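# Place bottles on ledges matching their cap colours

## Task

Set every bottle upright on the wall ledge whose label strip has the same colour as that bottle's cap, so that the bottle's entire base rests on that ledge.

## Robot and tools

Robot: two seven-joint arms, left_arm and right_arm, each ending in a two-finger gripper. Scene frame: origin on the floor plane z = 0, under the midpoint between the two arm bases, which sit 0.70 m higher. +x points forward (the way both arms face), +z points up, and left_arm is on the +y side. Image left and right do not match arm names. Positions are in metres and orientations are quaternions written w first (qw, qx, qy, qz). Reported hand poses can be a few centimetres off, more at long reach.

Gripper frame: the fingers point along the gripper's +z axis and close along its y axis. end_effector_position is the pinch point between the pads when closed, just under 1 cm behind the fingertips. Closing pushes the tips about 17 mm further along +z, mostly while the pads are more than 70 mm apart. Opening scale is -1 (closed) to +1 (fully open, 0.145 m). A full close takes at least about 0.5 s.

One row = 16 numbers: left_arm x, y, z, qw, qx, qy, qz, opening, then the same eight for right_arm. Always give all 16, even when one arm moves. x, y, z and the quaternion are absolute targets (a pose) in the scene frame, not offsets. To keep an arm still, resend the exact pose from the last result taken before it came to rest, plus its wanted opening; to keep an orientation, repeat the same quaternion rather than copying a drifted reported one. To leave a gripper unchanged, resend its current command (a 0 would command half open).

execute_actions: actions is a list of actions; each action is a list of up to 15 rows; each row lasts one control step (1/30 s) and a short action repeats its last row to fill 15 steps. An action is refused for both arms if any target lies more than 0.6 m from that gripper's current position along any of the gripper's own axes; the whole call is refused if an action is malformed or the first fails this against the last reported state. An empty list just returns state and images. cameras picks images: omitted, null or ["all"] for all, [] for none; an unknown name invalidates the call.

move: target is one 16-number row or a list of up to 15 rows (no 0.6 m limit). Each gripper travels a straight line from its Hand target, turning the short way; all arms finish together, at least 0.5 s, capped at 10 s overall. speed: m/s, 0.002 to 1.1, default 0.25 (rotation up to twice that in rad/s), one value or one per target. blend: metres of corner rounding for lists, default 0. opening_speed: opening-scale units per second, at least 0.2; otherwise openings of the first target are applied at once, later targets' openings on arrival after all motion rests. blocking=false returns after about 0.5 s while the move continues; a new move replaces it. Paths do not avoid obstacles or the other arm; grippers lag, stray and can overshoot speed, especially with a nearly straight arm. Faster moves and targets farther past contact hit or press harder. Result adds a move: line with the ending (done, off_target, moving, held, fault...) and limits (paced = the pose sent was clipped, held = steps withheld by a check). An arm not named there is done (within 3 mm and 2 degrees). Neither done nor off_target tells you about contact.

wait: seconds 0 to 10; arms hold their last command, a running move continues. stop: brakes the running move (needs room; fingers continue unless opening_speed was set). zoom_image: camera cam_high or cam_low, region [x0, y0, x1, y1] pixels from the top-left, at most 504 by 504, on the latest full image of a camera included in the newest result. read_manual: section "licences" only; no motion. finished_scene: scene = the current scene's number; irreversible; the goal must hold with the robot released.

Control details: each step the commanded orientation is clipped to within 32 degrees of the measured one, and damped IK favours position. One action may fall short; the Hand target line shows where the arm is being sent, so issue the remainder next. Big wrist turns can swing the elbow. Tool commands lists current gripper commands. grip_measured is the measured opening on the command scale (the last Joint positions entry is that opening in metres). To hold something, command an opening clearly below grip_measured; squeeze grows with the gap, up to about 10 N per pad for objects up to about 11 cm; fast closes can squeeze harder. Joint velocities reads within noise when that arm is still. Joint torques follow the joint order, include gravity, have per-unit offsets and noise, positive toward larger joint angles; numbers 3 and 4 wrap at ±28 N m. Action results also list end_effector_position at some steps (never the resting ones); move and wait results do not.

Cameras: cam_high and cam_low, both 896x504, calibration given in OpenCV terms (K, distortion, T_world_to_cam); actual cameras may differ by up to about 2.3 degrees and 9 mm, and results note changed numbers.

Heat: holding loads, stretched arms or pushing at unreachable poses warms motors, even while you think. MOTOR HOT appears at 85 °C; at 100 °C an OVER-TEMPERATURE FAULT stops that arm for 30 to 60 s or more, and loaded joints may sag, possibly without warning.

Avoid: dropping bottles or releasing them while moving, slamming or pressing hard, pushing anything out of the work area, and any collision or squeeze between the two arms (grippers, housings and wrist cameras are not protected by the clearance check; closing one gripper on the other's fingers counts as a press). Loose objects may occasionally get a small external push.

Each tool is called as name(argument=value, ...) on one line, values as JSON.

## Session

execute_actions(actions=[])

zoom_image(camera="cam_low", region=[320, 110, 620, 400])

zoom_image(camera="cam_high", region=[420, 190, 700, 420])

Scene clock: 0.00 s.
left_arm: end_effector_position=(+0.2239, +0.1828, +0.6144) grip_measured=+1.00 end_effector_quat_wxyz=(-0.319, +0.395, -0.515, +0.691) | right_arm: end_effector_position=(+0.4009, -0.1655, +0.3728) grip_measured=+1.00 end_effector_quat_wxyz=(+0.260, +0.265, +0.837, +0.401)
Joint positions: left_arm=[-1.106 0.942 0.535 2.339 -0.48 -0.199 -0.367 0.145] | right_arm=[0.583 0.619 -0.841 0.925 -1.182 -0.496 -0.047 0.145]
Joint velocities: within noise
Joint torques (N m): no reading
Motor temperatures (°C): left_arm=[20 21 22 20 21 23 21] | right_arm=[20 22 22 19 20 19 21]
Hand target: left_arm +0.2239, +0.1828, +0.6144; -0.319, +0.395, -0.515, +0.691 | right_arm +0.4009, -0.1655, +0.3728; +0.260, +0.265, +0.837, +0.401
Tool commands: left_gripper/opening=+1.0 right_gripper/opening=+1.0

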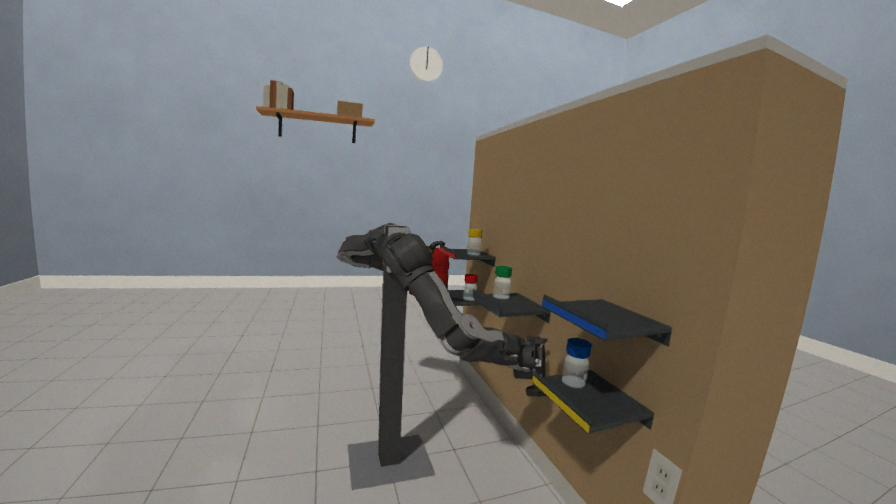

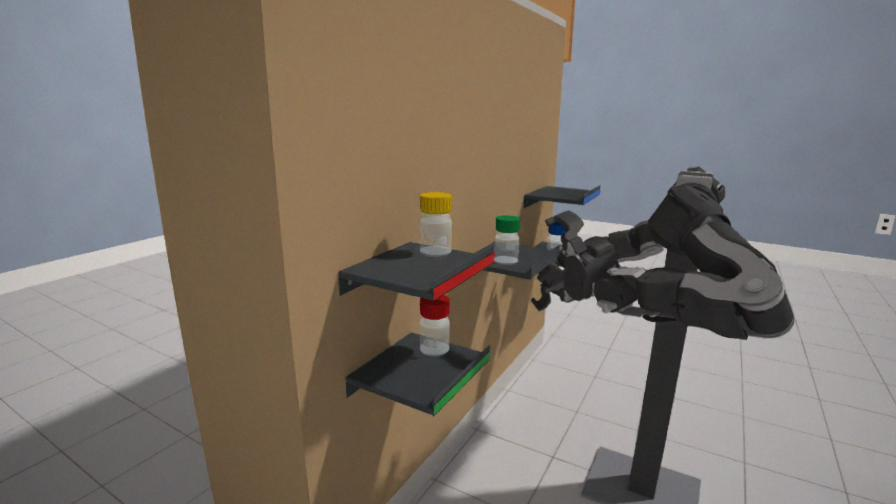

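Scaled by 1.680 from the camera's 896x504 image, which has a finer 1280x720 frame.

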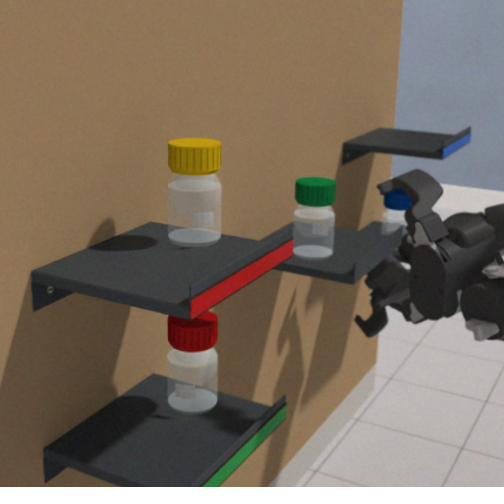

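Scaled by 1.800 from the camera's 896x504 image, which has a finer 1280x720 frame.

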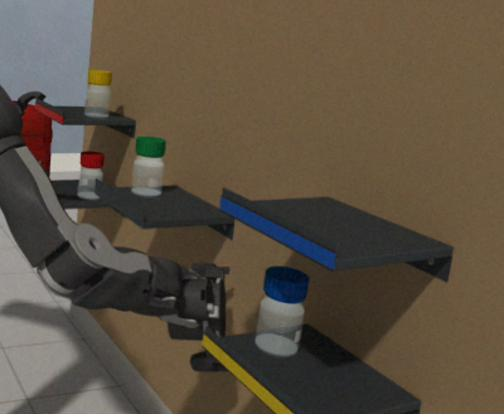

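move(target=[[0.23,0.28,0.54,-0.0616,0.7044,0.0616,0.7044,0.5,0.25,-0.22,0.42,0,0.7071,0,0.7071,0.5],[0.25,0.341,0.50,-0.0616,0.7044,0.0616,0.7044,0.5,0.25,-0.335,0.50,0.0616,0.7044,-0.0616,0.7044,0.5],[0.345,0.358,0.497,-0.0616,0.7044,0.0616,0.7044,0.5,0.335,-0.357,0.493,0.0616,0.7044,-0.0616,0.7044,0.5]], speed=[0.3,0.25,0.15])

zoom_image(camera="cam_low", region=[340, 240, 540, 400])

zoom_image(camera="cam_high", region=[500, 280, 680, 420])

Scene clock: 49.67 s.
left_arm: end_effector_position=(+0.3456, +0.3586, +0.5007) grip_measured=+0.50 end_effector_quat_wxyz=(-0.063, +0.701, +0.062, +0.708) | right_arm: end_effector_position=(+0.3352, -0.3584, +0.4961) grip_measured=+0.50 end_effector_quat_wxyz=(+0.064, +0.700, -0.063, +0.708)
Joint positions: left_arm=[-0.161 0.894 -0.087 1.473 0.901 -0.3 -0.155 0.112] | right_arm=[-0.223 0.775 0.067 1.496 0.794 -0.239 -0.078 0.112]
Joint velocities: within noise
Joint torques (N m): left_arm=[3.84 5.84 1.8 2.63 0.1 -0.57 0.21] | right_arm=[2.31 5.92 2.21 2.7 0.14 -0.31 0.17]
Motor temperatures (°C): left_arm=[20 21 23 21 21 23 21] | right_arm=[22 23 22 19 20 19 21]
Hand target: left_arm +0.3450, +0.3580, +0.4970; -0.062, +0.704, +0.062, +0.704 | right_arm +0.3350, -0.3570, +0.4930; +0.062, +0.704, -0.062, +0.704
Off the commanded pose: left_arm 0.004 m, 1 deg | right_arm 0.003 m, 1 deg.
move: off_target (left_arm)

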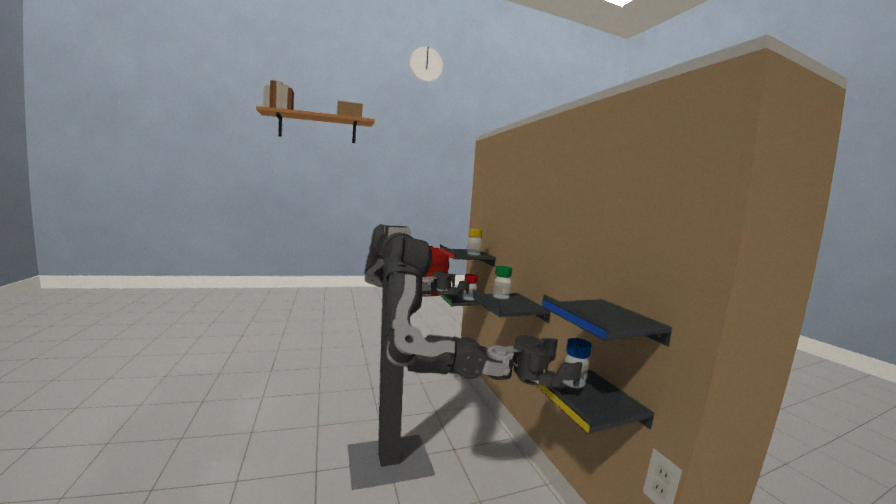

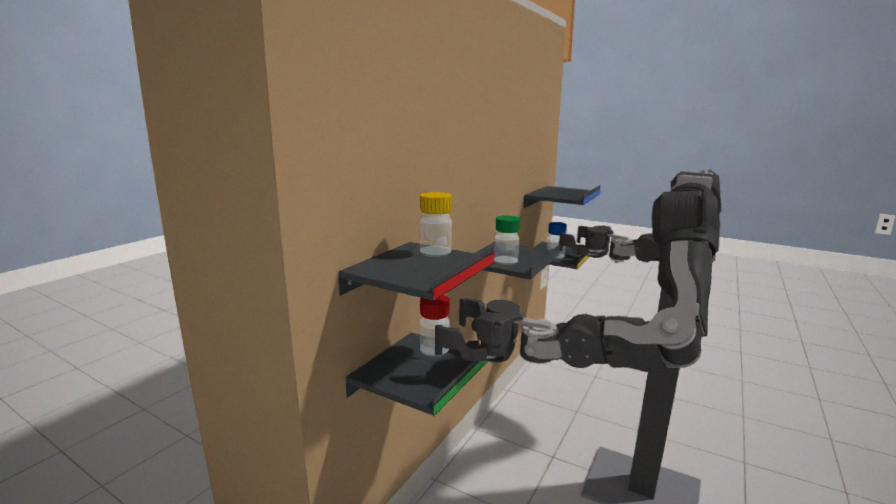

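Scaled by 2.520 from the camera's 896x504 image, which has a finer 1280x720 frame.

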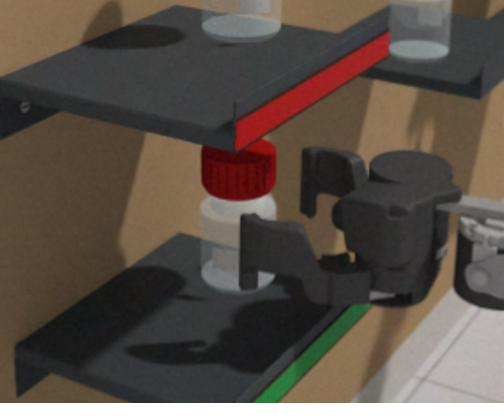

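Scaled by 2.800 from the camera's 896x504 image, which has a finer 1280x720 frame.

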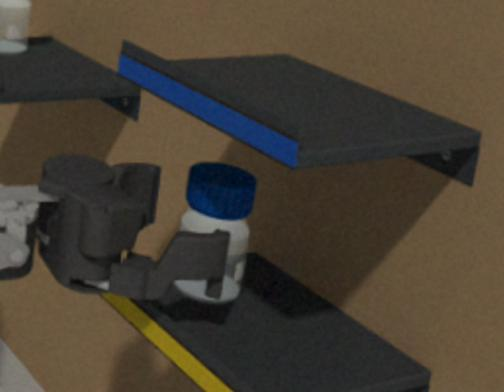

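move(target=[[0.374,0.363,0.497,-0.0616,0.7044,0.0616,0.7044,0.5,0.366,-0.3625,0.493,0.0616,0.7044,-0.0616,0.7044,0.5],[0.374,0.363,0.497,-0.0616,0.7044,0.0616,0.7044,-0.7,0.366,-0.3625,0.493,0.0616,0.7044,-0.0616,0.7044,-0.7],[0.374,0.363,0.522,-0.0616,0.7044,0.0616,0.7044,-0.7,0.366,-0.3625,0.518,0.0616,0.7044,-0.0616,0.7044,-0.7],[0.235,0.338,0.525,-0.0616,0.7044,0.0616,0.7044,-0.7,0.235,-0.339,0.521,0.0616,0.7044,-0.0616,0.7044,-0.7]], speed=[0.1,0.1,0.1,0.2], opening_speed=1.2)

Scene clock: 62.37 s.
left_arm: end_effector_position=(+0.2338, +0.3394, +0.5209) grip_measured=-0.28 end_effector_quat_wxyz=(-0.064, +0.710, +0.065, +0.698) | right_arm: end_effector_position=(+0.2339, -0.3393, +0.5160) grip_measured=-0.24 end_effector_quat_wxyz=(+0.061, +0.711, -0.066, +0.697)
Joint positions: left_arm=[-0.965 0.809 0.411 1.952 0.884 -0.394 -0.195 0.055] | right_arm=[-0.863 0.663 0.444 1.934 0.811 -0.284 -0.075 0.057]
Joint velocities: within noise
Joint torques (N m): left_arm=[0.57 3.49 2.86 4.4 -0.04 -0.95 0.23] | right_arm=[0.25 3.92 4.48 3.77 -0.01 -0.79 0.16]
Motor temperatures (°C): left_arm=[20 22 23 21 21 24 21] | right_arm=[21 23 22 19 20 19 21]
Hand target: left_arm +0.2349, +0.3379, +0.5250; -0.062, +0.704, +0.062, +0.704 | right_arm +0.2350, -0.3390, +0.5210; +0.062, +0.704, -0.062, +0.704
Off the commanded pose: left_arm 0.005 m, 1 deg | right_arm 0.005 m, 1 deg.
move: off_target (left_arm, right_arm); target 2's new opening was sent with left_arm's hand 0.004 m and 1 deg from that target

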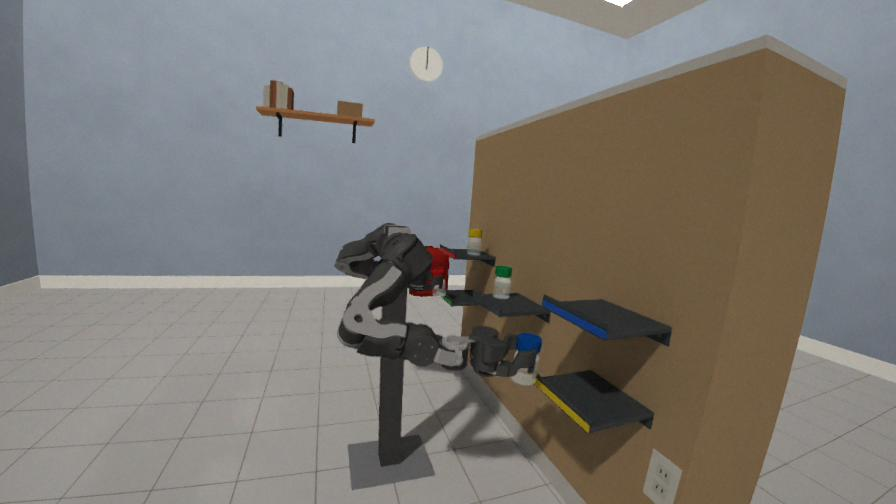

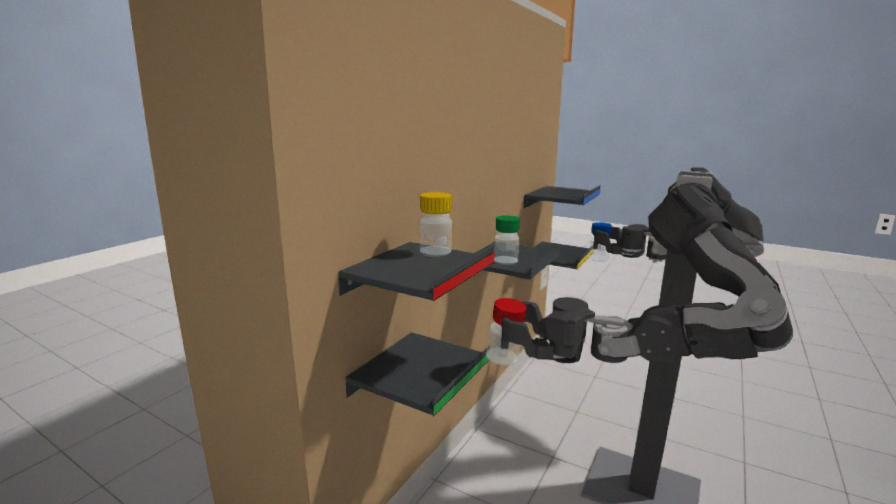

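move(target=[[0.24,0.39,0.62,-0.03,0.7065,0.03,0.7065,-0.7,0.24,-0.37,0.62,0.03,0.7065,-0.03,0.7065,-0.7],[0.275,0.44,0.745,-0.0616,0.7044,0.0616,0.7044,-0.7,0.27,-0.40,0.735,0.0616,0.7044,-0.0616,0.7044,-0.7],[0.375,0.452,0.73,-0.0616,0.7044,0.0616,0.7044,-0.7,0.375,-0.405,0.715,0.0616,0.7044,-0.0616,0.7044,-0.7]], speed=[0.2,0.2,0.15], blend=[0.03,0.02,0])

zoom_image(camera="cam_low", region=[340, 130, 540, 310])

zoom_image(camera="cam_high", region=[500, 200, 680, 350])

Scene clock: 78.93 s.
left_arm: end_effector_position=(+0.3753, +0.4518, +0.7291) grip_measured=-0.28 end_effector_quat_wxyz=(-0.062, +0.707, +0.062, +0.701) | right_arm: end_effector_position=(+0.3751, -0.4046, +0.7139) grip_measured=-0.24 end_effector_quat_wxyz=(+0.064, +0.708, -0.057, +0.701)
Joint positions: left_arm=[-1.275 1.603 1.426 1.306 1.538 0.157 0.059 0.055] | right_arm=[-1.07 1.566 1.16 1.561 1.559 0.099 -0.157 0.057]
Joint velocities: within noise
Joint torques (N m): left_arm=[4.95 2.55 3.34 0.32 0.24 -0.99 0.18] | right_arm=[4.13 3.78 3.95 0.28 0.07 -0.81 -0.02]
Motor temperatures (°C): left_arm=[20 22 24 22 21 24 21] | right_arm=[21 23 23 20 20 20 21]
Hand target: left_arm +0.3750, +0.4520, +0.7301; -0.062, +0.704, +0.062, +0.704 | right_arm +0.3749, -0.4050, +0.7150; +0.064, +0.704, -0.059, +0.705
Off the commanded pose: left_arm 0.001 m, 1 deg | right_arm 0.001 m, 1 deg.
joint sent to its limit (right arm) — joint 5 (forearm roll), upper limit. The joint targets still meet the commanded pose.
move: done

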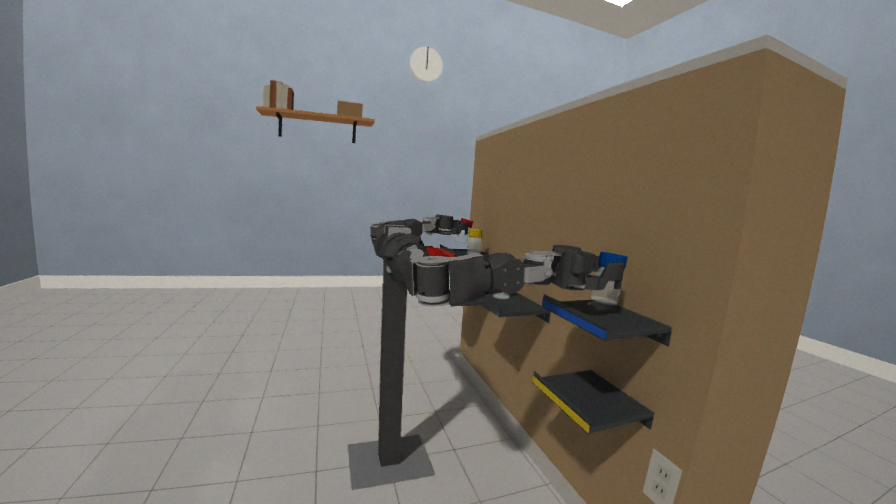

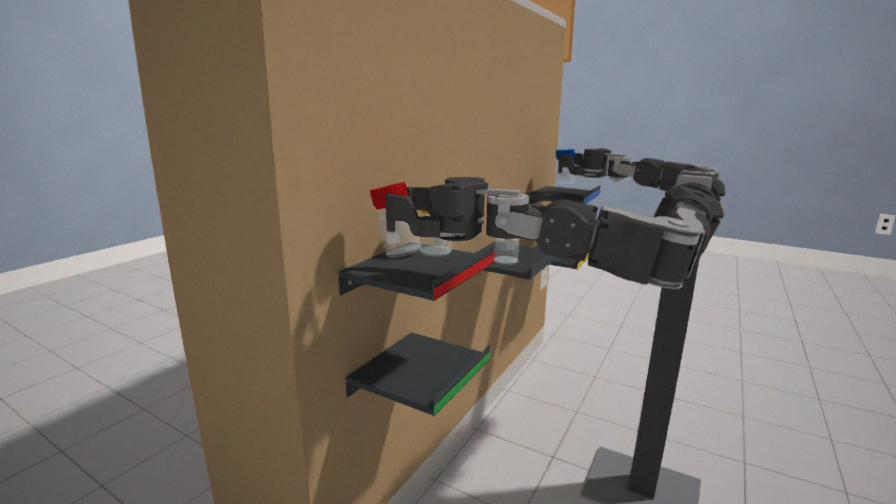

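Scaled by 2.520 from the camera's 896x504 image, which has a finer 1280x720 frame.

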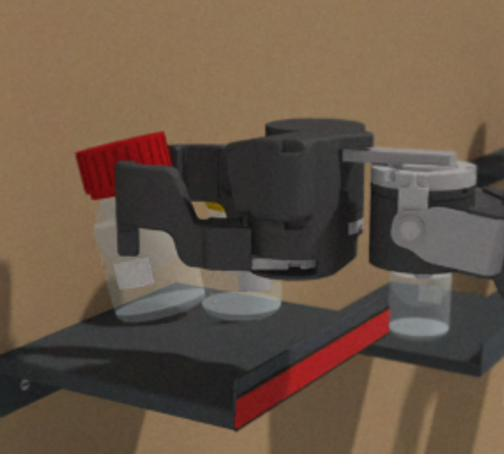

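Scaled by 2.800 from the camera's 896x504 image, which has a finer 1280x720 frame.

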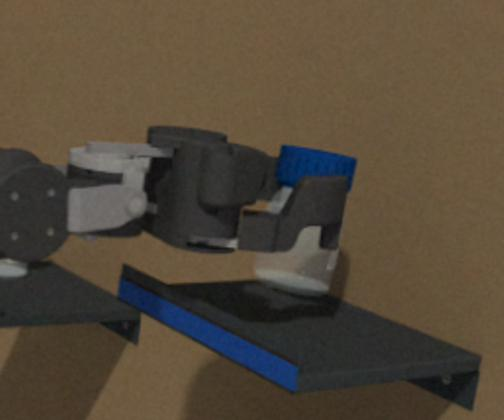

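move(target=[[0.375,0.452,0.70,-0.0687,0.6133,0.0537,0.785,-0.7,0.375,-0.405,0.685,0.0653,0.6601,-0.0578,0.746,-0.7]], speed=0.1)

zoom_image(camera="cam_low", region=[340, 130, 540, 310])

zoom_image(camera="cam_high", region=[500, 200, 680, 350])

Scene clock: 102.63 s.
left_arm: end_effector_position=(+0.3748, +0.4516, +0.7004) grip_measured=-0.28 end_effector_quat_wxyz=(-0.090, +0.623, +0.044, +0.776) | right_arm: end_effector_position=(+0.3749, -0.4045, +0.6880) grip_measured=-0.24 end_effector_quat_wxyz=(+0.064, +0.657, -0.057, +0.749)
Joint positions: left_arm=[-1.407 1.618 1.243 1.299 1.585 -0.38 0.03 0.055] | right_arm=[-1.271 1.577 1.13 1.55 1.556 -0.27 -0.159 0.057]
Joint velocities: within noise
Joint torques (N m): left_arm=[4.65 2.23 2.84 -0.12 0.19 -0.97 -0.1] | right_arm=[2.89 2.89 3.88 0.23 0.04 -0.42 -0.13]
Motor temperatures (°C): left_arm=[21 22 25 21 21 25 21] | right_arm=[22 23 23 19 20 21 21]
Hand target: left_arm +0.3748, +0.4518, +0.7000; -0.091, +0.621, +0.045, +0.777 | right_arm +0.3750, -0.4049, +0.6849; +0.065, +0.660, -0.058, +0.746
Off the commanded pose: left_arm 0.001 m, 3 deg | right_arm 0.003 m, 1 deg.
joint sent to its limit (left arm) — joint 1 (shoulder pitch), lower limit; joint 5 (forearm roll), upper limit. The joint targets are off in orientation, not in position.
move: off_target (left_arm)

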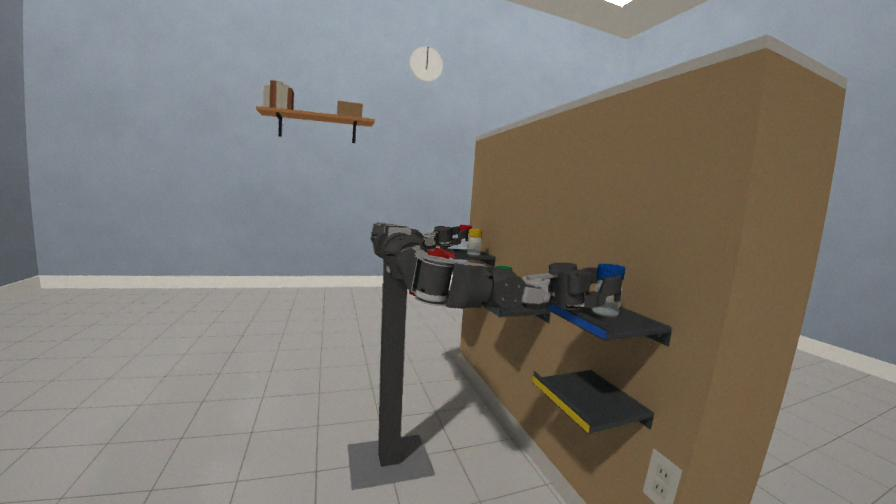

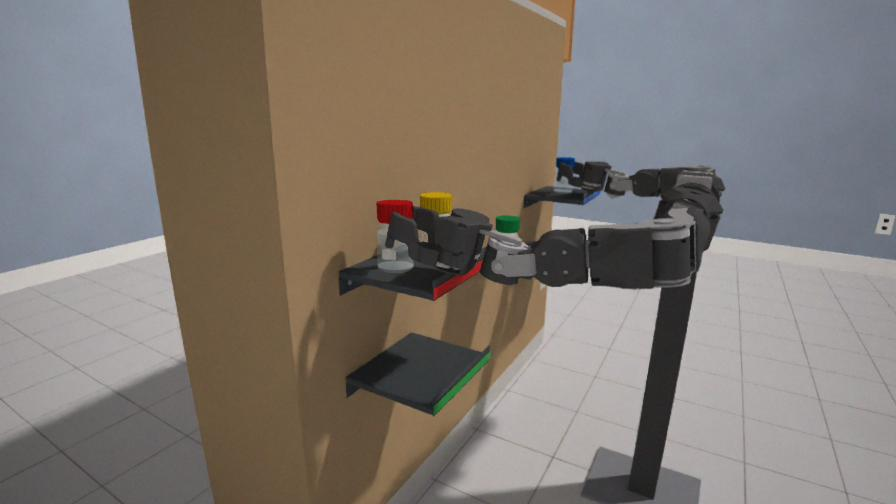

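Scaled by 2.520 from the camera's 896x504 image, which has a finer 1280x720 frame.

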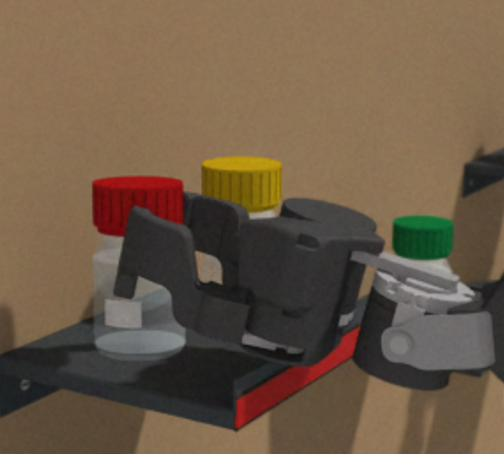

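Scaled by 2.800 from the camera's 896x504 image, which has a finer 1280x720 frame.

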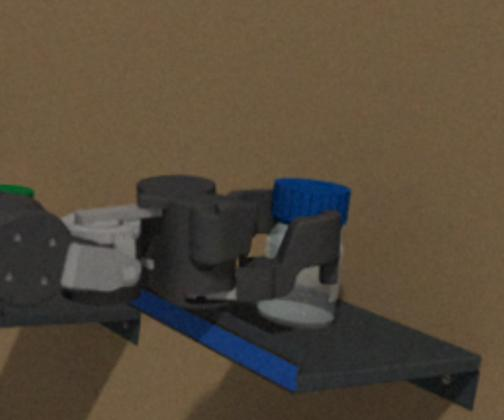

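move(target=[[0.375,0.452,0.686,-0.075,0.6133,0.05,0.785,-0.7,0.375,-0.405,0.668,0.0653,0.6601,-0.0578,0.746,-0.7]], speed=0.05)

zoom_image(camera="cam_low", region=[340, 130, 540, 310])

zoom_image(camera="cam_high", region=[500, 200, 680, 350])

Scene clock: 114.90 s.
left_arm: end_effector_position=(+0.3716, +0.4523, +0.7043) grip_measured=-0.28 end_effector_quat_wxyz=(-0.099, +0.596, +0.043, +0.796) | right_arm: end_effector_position=(+0.3733, -0.4057, +0.6881) grip_measured=-0.24 end_effector_quat_wxyz=(+0.064, +0.634, -0.059, +0.769)
Joint positions: left_arm=[-1.392 1.622 1.191 1.297 1.587 -0.482 0.01 0.055] | right_arm=[-1.295 1.585 1.108 1.539 1.559 -0.377 -0.162 0.057]
Joint velocities: within noise
Joint torques (N m): left_arm=[1.04 3.34 -0.43 -0.1 0.13 0.18 -0.2] | right_arm=[0.2 3.6 -0.66 0.32 0.07 0.4 -0.15]
Motor temperatures (°C): left_arm=[21 22 25 21 21 25 21] | right_arm=[21 23 23 19 20 20 21]
Hand target: left_arm +0.3740, +0.4518, +0.6863; -0.101, +0.621, +0.043, +0.776 | right_arm +0.3741, -0.4049, +0.6682; +0.066, +0.660, -0.057, +0.746
Off the commanded pose: left_arm 0.019 m, 4 deg | right_arm 0.020 m, 4 deg.
joint read past its limit (left arm) — joint 5 (forearm roll), upper limit.
joint sent to its limit (left arm) — joint 1 (shoulder pitch), lower limit; joint 5 (forearm roll), upper limit. The joint targets are off in orientation, not in position.
joint sent to its limit (right arm) — joint 1 (shoulder pitch), lower limit; joint 5 (forearm roll), upper limit. The joint targets still meet the commanded pose.
move: off_target (left_arm, right_arm)

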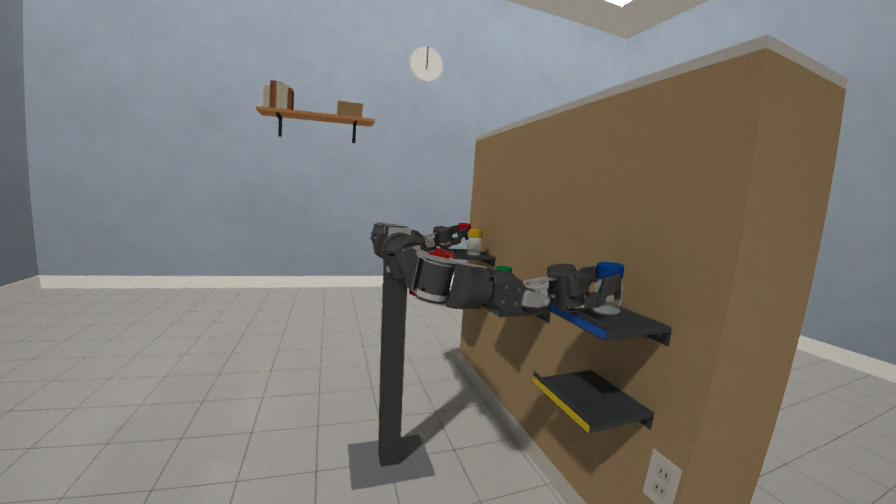

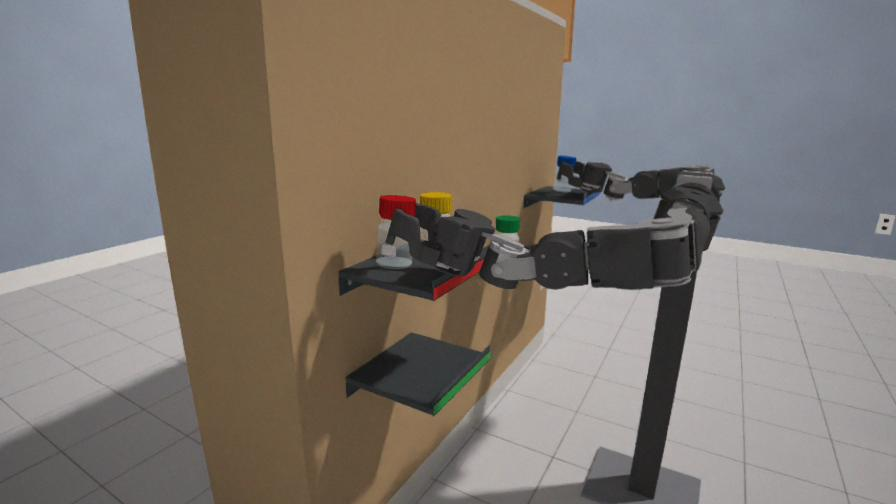

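Scaled by 2.520 from the camera's 896x504 image, which has a finer 1280x720 frame.

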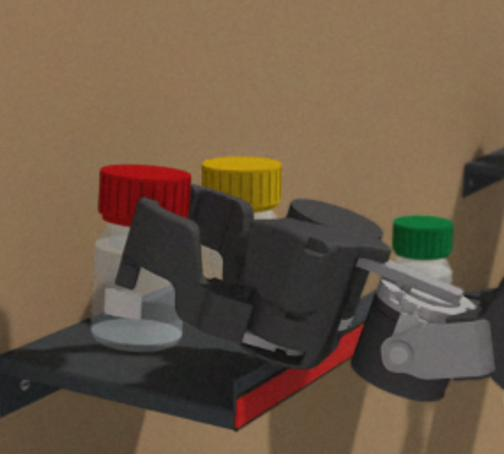

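Scaled by 2.800 from the camera's 896x504 image, which has a finer 1280x720 frame.

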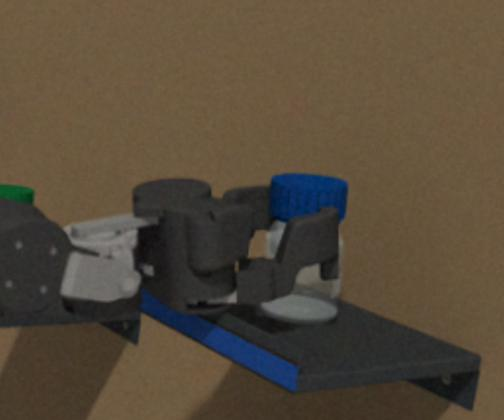

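move(target=[[0.375,0.452,0.698,-0.075,0.6133,0.05,0.785,-0.7,0.375,-0.405,0.685,0.0653,0.6601,-0.0578,0.746,-0.7],[0.375,0.452,0.699,-0.075,0.6133,0.05,0.785,0.0,0.375,-0.405,0.686,0.0653,0.6601,-0.0578,0.746,0.0],[0.30,0.439,0.705,-0.07,0.64,0.05,0.763,0.0,0.30,-0.392,0.69,0.0653,0.6601,-0.0578,0.746,0.0],[0.265,0.42,0.72,-0.0616,0.7044,0.0616,0.7044,0.3,0.265,-0.37,0.67,0.0616,0.7044,-0.0616,0.7044,0.3]], speed=[0.1,0.1,0.12,0.25], opening_speed=1.0)

zoom_image(camera="cam_low", region=[340, 150, 540, 310])

Scene clock: 129.63 s.
left_arm: end_effector_position=(+0.2648, +0.4197, +0.7209) grip_measured=+0.30 end_effector_quat_wxyz=(-0.060, +0.703, +0.061, +0.706) | right_arm: end_effector_position=(+0.2651, -0.3689, +0.6688) grip_measured=+0.30 end_effector_quat_wxyz=(+0.059, +0.705, -0.060, +0.704)
Joint positions: left_arm=[-1.358 1.074 1.576 1.858 1.529 0.209 0.042 0.098] | right_arm=[-1.311 1.016 1.28 2.102 1.421 0.011 -0.165 0.098]
Joint velocities: within noise
Joint torques (N m): left_arm=[1.2 2.12 3.03 0.5 0.11 -0.53 -0.01] | right_arm=[0.7 1.94 5.15 0.8 0.06 -0.32 -0.14]
Motor temperatures (°C): left_arm=[21 22 24 21 21 25 21] | right_arm=[21 23 23 19 20 20 21]
Hand target: left_arm +0.2650, +0.4201, +0.7200; -0.062, +0.704, +0.062, +0.704 | right_arm +0.2650, -0.3700, +0.6700; +0.062, +0.704, -0.062, +0.704
Off the commanded pose: left_arm 0.001 m, 0 deg | right_arm 0.002 m, 0 deg.
joint read past its limit (left arm) — joint 3 (upper arm roll), upper limit.
joint sent to its limit (left arm) — joint 3 (upper arm roll), upper limit. The joint targets still meet the commanded pose.
move: done

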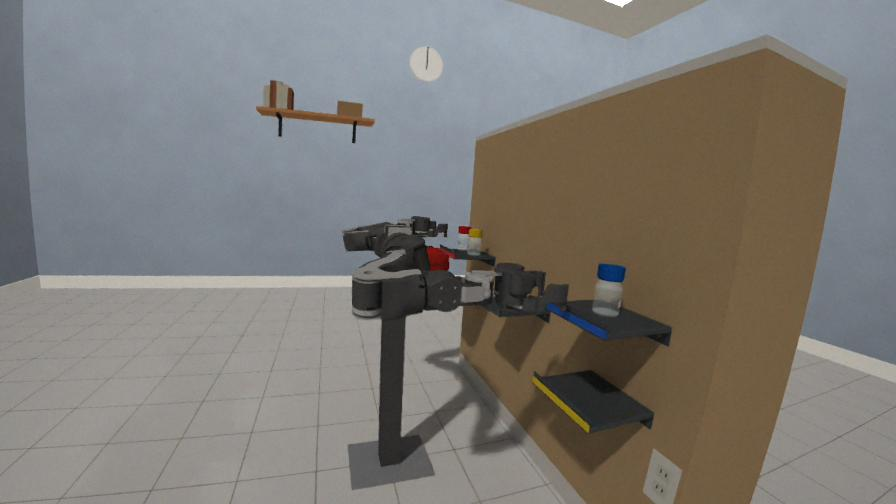

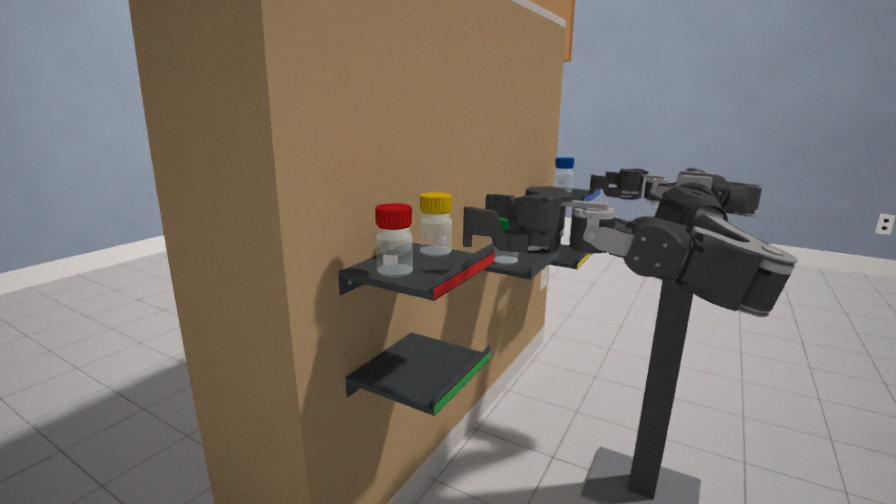

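Scaled by 2.520 from the camera's 896x504 image, which has a finer 1280x720 frame.

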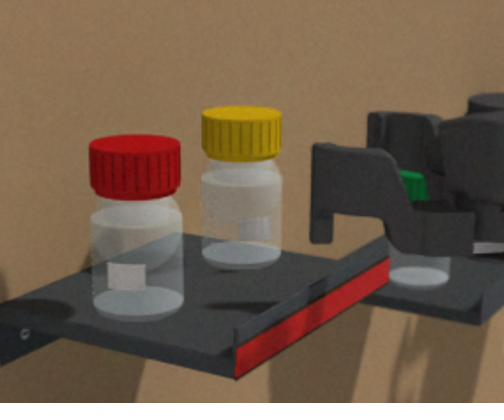

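move(target=[[0.28,0.25,0.72,0,0.7071,0,0.7071,0.8,0.25,-0.35,0.60,0.0616,0.7044,-0.0616,0.7044,0.3],[0.28,0.10,0.64,0,0.7071,0,0.7071,0.8,0.25,-0.35,0.60,0.0616,0.7044,-0.0616,0.7044,0.3],[0.335,0.068,0.59,0,0.7071,0,0.7071,0.8,0.25,-0.35,0.60,0.0616,0.7044,-0.0616,0.7044,0.3]], speed=[0.3,0.3,0.15], blend=[0.04,0.02,0])

zoom_image(camera="cam_low", region=[460, 180, 600, 280])

zoom_image(camera="cam_high", region=[440, 230, 580, 330])

Scene clock: 152.00 s.
left_arm: end_effector_position=(+0.3252, +0.0800, +0.5958) grip_measured=+0.80 end_effector_quat_wxyz=(+0.240, +0.752, -0.260, +0.556) | right_arm: end_effector_position=(+0.2506, -0.3489, +0.6012) grip_measured=+0.30 end_effector_quat_wxyz=(+0.060, +0.704, -0.059, +0.705)
Joint positions: left_arm=[-1.407 2.01 1.067 2.087 1.584 -0.094 -0.199 0.132] | right_arm=[-1.271 0.976 0.877 2.121 1.184 -0.278 -0.237 0.098]
Joint velocities: within noise
Joint torques (N m): left_arm=[5.76 0.88 3.37 0.47 0.1 -0.51 0.28] | right_arm=[0.3 1.67 2.52 1.47 -0.07 -0.54 -0.18]
Motor temperatures (°C): left_arm=[20 21 25 21 21 24 21] | right_arm=[21 23 24 19 20 20 21]
Hand target: left_arm +0.3249, +0.0797, +0.5951; +0.242, +0.753, -0.261, +0.554 | right_arm +0.2500, -0.3500, +0.5999; +0.062, +0.705, -0.062, +0.704
Off the commanded pose: left_arm 0.017 m, 45 deg; orientation clipped | right_arm 0.002 m, 0 deg.
joint sent to its limit (left arm) — joint 1 (shoulder pitch), lower limit; joint 2 (shoulder roll), upper limit; joint 5 (forearm roll), upper limit. The joint targets are off in position and orientation.
move: off_target (left_arm); limits=paced

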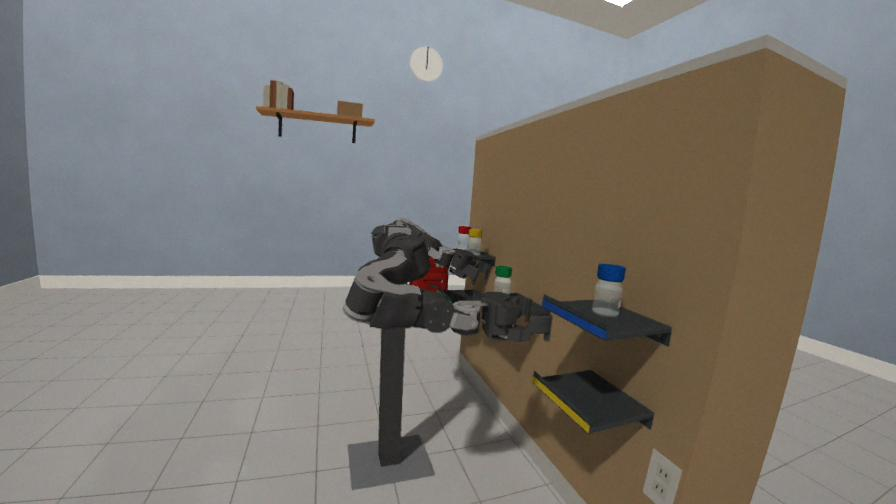

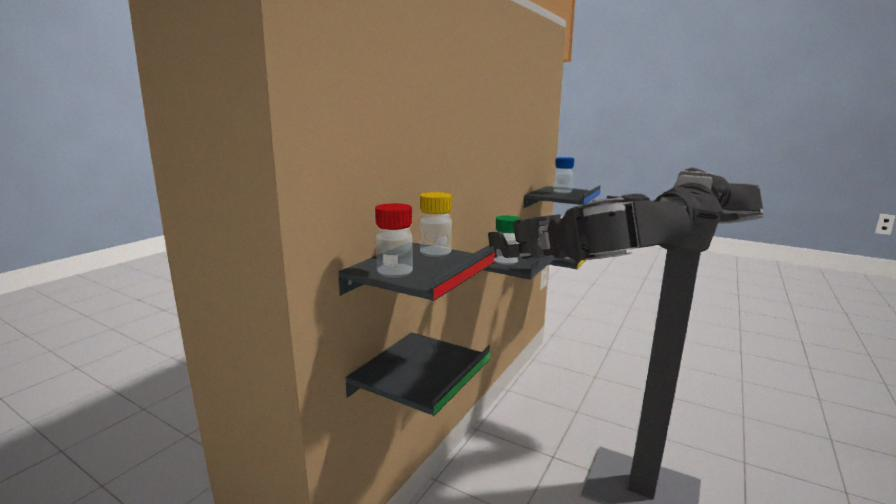

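Scaled by 3.600 from the camera's 896x504 image, which has a finer 1280x720 frame.

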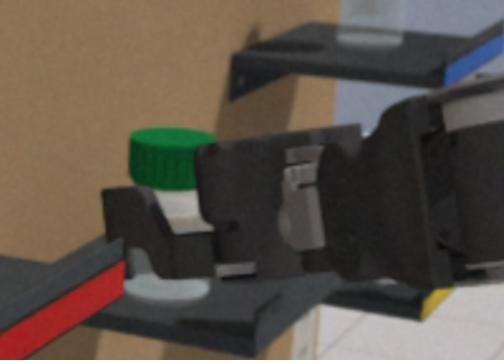

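Scaled by 3.600 from the camera's 896x504 image, which has a finer 1280x720 frame.

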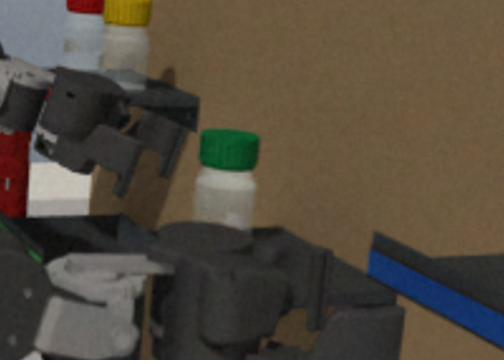

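move(target=[[0.25,0.15,0.60,0,0.7071,0,0.7071,0.8,0.25,-0.35,0.60,0.0616,0.7044,-0.0616,0.7044,0.3],[0.26,0.18,0.44,0,0.7071,0,0.7071,0.8,0.25,-0.35,0.60,0.0616,0.7044,-0.0616,0.7044,0.3],[0.275,0.068,0.59,0,0.7071,0,0.7071,0.8,0.25,-0.35,0.60,0.0616,0.7044,-0.0616,0.7044,0.3]], speed=0.3, blend=[0.02,0.02,0])

zoom_image(camera="cam_low", region=[460, 180, 600, 280])

Scene clock: 166.87 s.
left_arm: end_effector_position=(+0.2745, +0.0689, +0.5914) grip_measured=+0.80 end_effector_quat_wxyz=(+0.209, +0.757, -0.206, +0.583) | right_arm: end_effector_position=(+0.2506, -0.3489, +0.6012) grip_measured=+0.30 end_effector_quat_wxyz=(+0.060, +0.704, -0.059, +0.705)
Joint positions: left_arm=[-1.407 2.012 0.912 2.392 1.447 -0.257 -0.637 0.132] | right_arm=[-1.271 0.976 0.877 2.121 1.184 -0.278 -0.237 0.098]
Joint velocities: within noise
Joint torques (N m): left_arm=[4.34 0.59 2.55 1.2 -0.13 -0.43 0.28] | right_arm=[0.36 1.54 2.44 1.51 -0.08 -0.56 -0.14]
Motor temperatures (°C): left_arm=[21 21 25 21 21 24 21] | right_arm=[21 23 23 19 20 20 21]
Hand target: left_arm +0.2747, +0.0690, +0.5903; +0.209, +0.758, -0.207, +0.582 | right_arm +0.2500, -0.3500, +0.5999; +0.062, +0.705, -0.062, +0.704
Off the commanded pose: left_arm 0.002 m, 37 deg; orientation clipped | right_arm 0.002 m, 0 deg.
joint read past its limit (left arm) — joint 2 (shoulder roll), upper limit.
joint sent to its limit (left arm) — joint 1 (shoulder pitch), lower limit; joint 2 (shoulder roll), upper limit. The joint targets are off in orientation, not in position.
move: off_target (left_arm); limits=paced

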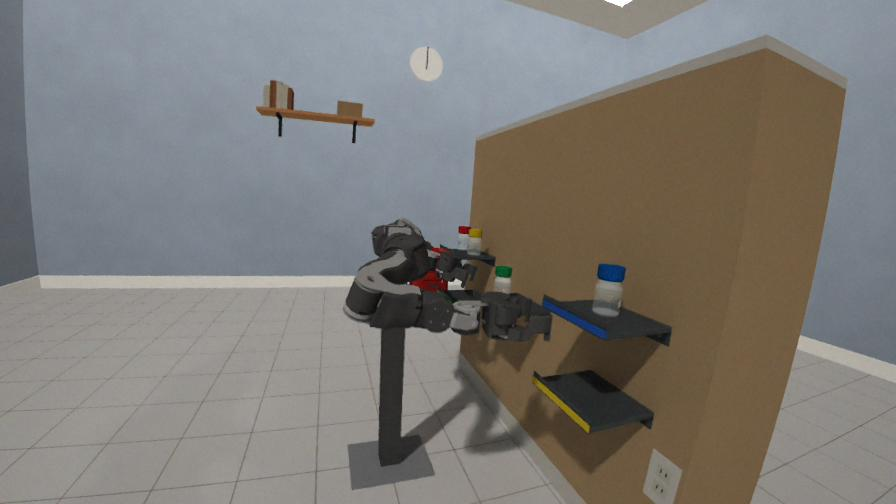

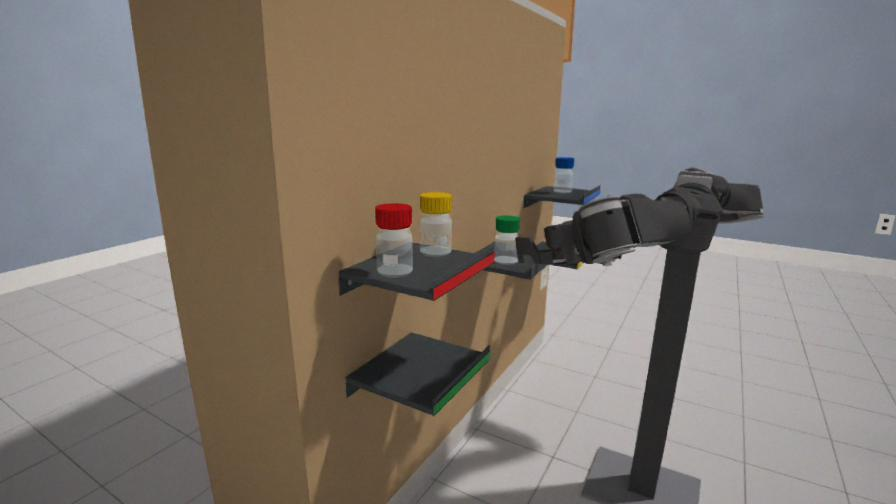

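Scaled by 3.600 from the camera's 896x504 image, which has a finer 1280x720 frame.

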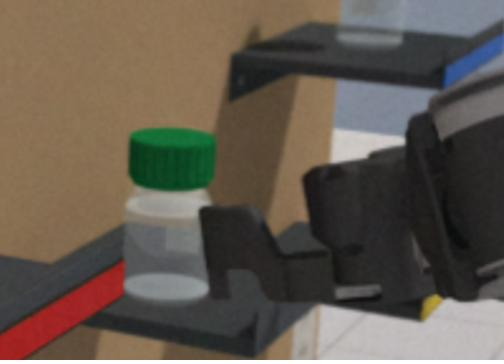

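move(target=[[0.25,0.16,0.52,0,0.7071,0,0.7071,0.8,0.25,-0.35,0.60,0.0616,0.7044,-0.0616,0.7044,0.3],[0.31,0.21,0.36,0,0.7071,0,0.7071,0.8,0.25,-0.35,0.60,0.0616,0.7044,-0.0616,0.7044,0.3],[0.26,0.12,0.48,0,0.7071,0,0.7071,0.8,0.25,-0.35,0.60,0.0616,0.7044,-0.0616,0.7044,0.3],[0.275,0.068,0.59,0,0.7071,0,0.7071,0.8,0.25,-0.35,0.60,0.0616,0.7044,-0.0616,0.7044,0.3]], speed=0.35, blend=[0.02,0.01,0.03,0])

zoom_image(camera="cam_low", region=[460, 180, 600, 280])

Scene clock: 183.53 s.
left_arm: end_effector_position=(+0.2750, +0.0682, +0.5925) grip_measured=+0.80 end_effector_quat_wxyz=(+0.211, +0.756, -0.208, +0.584) | right_arm: end_effector_position=(+0.2506, -0.3489, +0.6012) grip_measured=+0.30 end_effector_quat_wxyz=(+0.060, +0.704, -0.059, +0.705)
Joint positions: left_arm=[-1.407 2.012 0.917 2.39 1.447 -0.255 -0.63 0.132] | right_arm=[-1.271 0.976 0.877 2.121 1.184 -0.278 -0.237 0.098]
Joint velocities: within noise
Joint torques (N m): left_arm=[4.39 0.59 1.84 1.69 -0.12 -0.43 0.09] | right_arm=[0.25 1.65 2.62 1.48 -0.07 -0.54 -0.14]
Motor temperatures (°C): left_arm=[21 21 25 21 21 24 21] | right_arm=[21 23 23 19 20 20 21]
Hand target: left_arm +0.2747, +0.0690, +0.5904; +0.209, +0.758, -0.207, +0.581 | right_arm +0.2500, -0.3500, +0.5999; +0.062, +0.705, -0.062, +0.704
Off the commanded pose: left_arm 0.002 m, 37 deg; orientation clipped | right_arm 0.002 m, 0 deg.
joint read past its limit (left arm) — joint 2 (shoulder roll), upper limit.
joint sent to its limit (left arm) — joint 1 (shoulder pitch), lower limit; joint 2 (shoulder roll), upper limit. The joint targets are off in orientation, not in position.
move: off_target (left_arm); limits=paced

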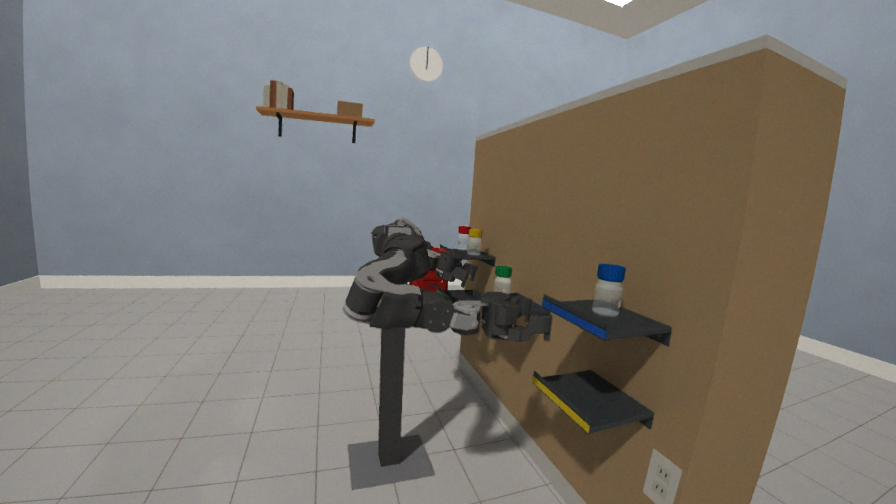

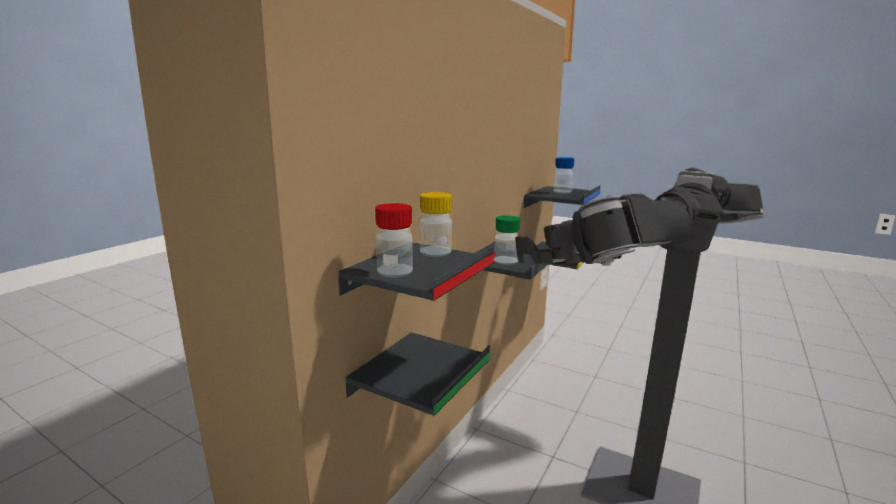

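Scaled by 3.600 from the camera's 896x504 image, which has a finer 1280x720 frame.

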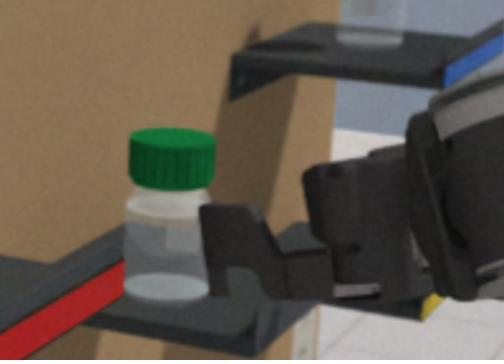

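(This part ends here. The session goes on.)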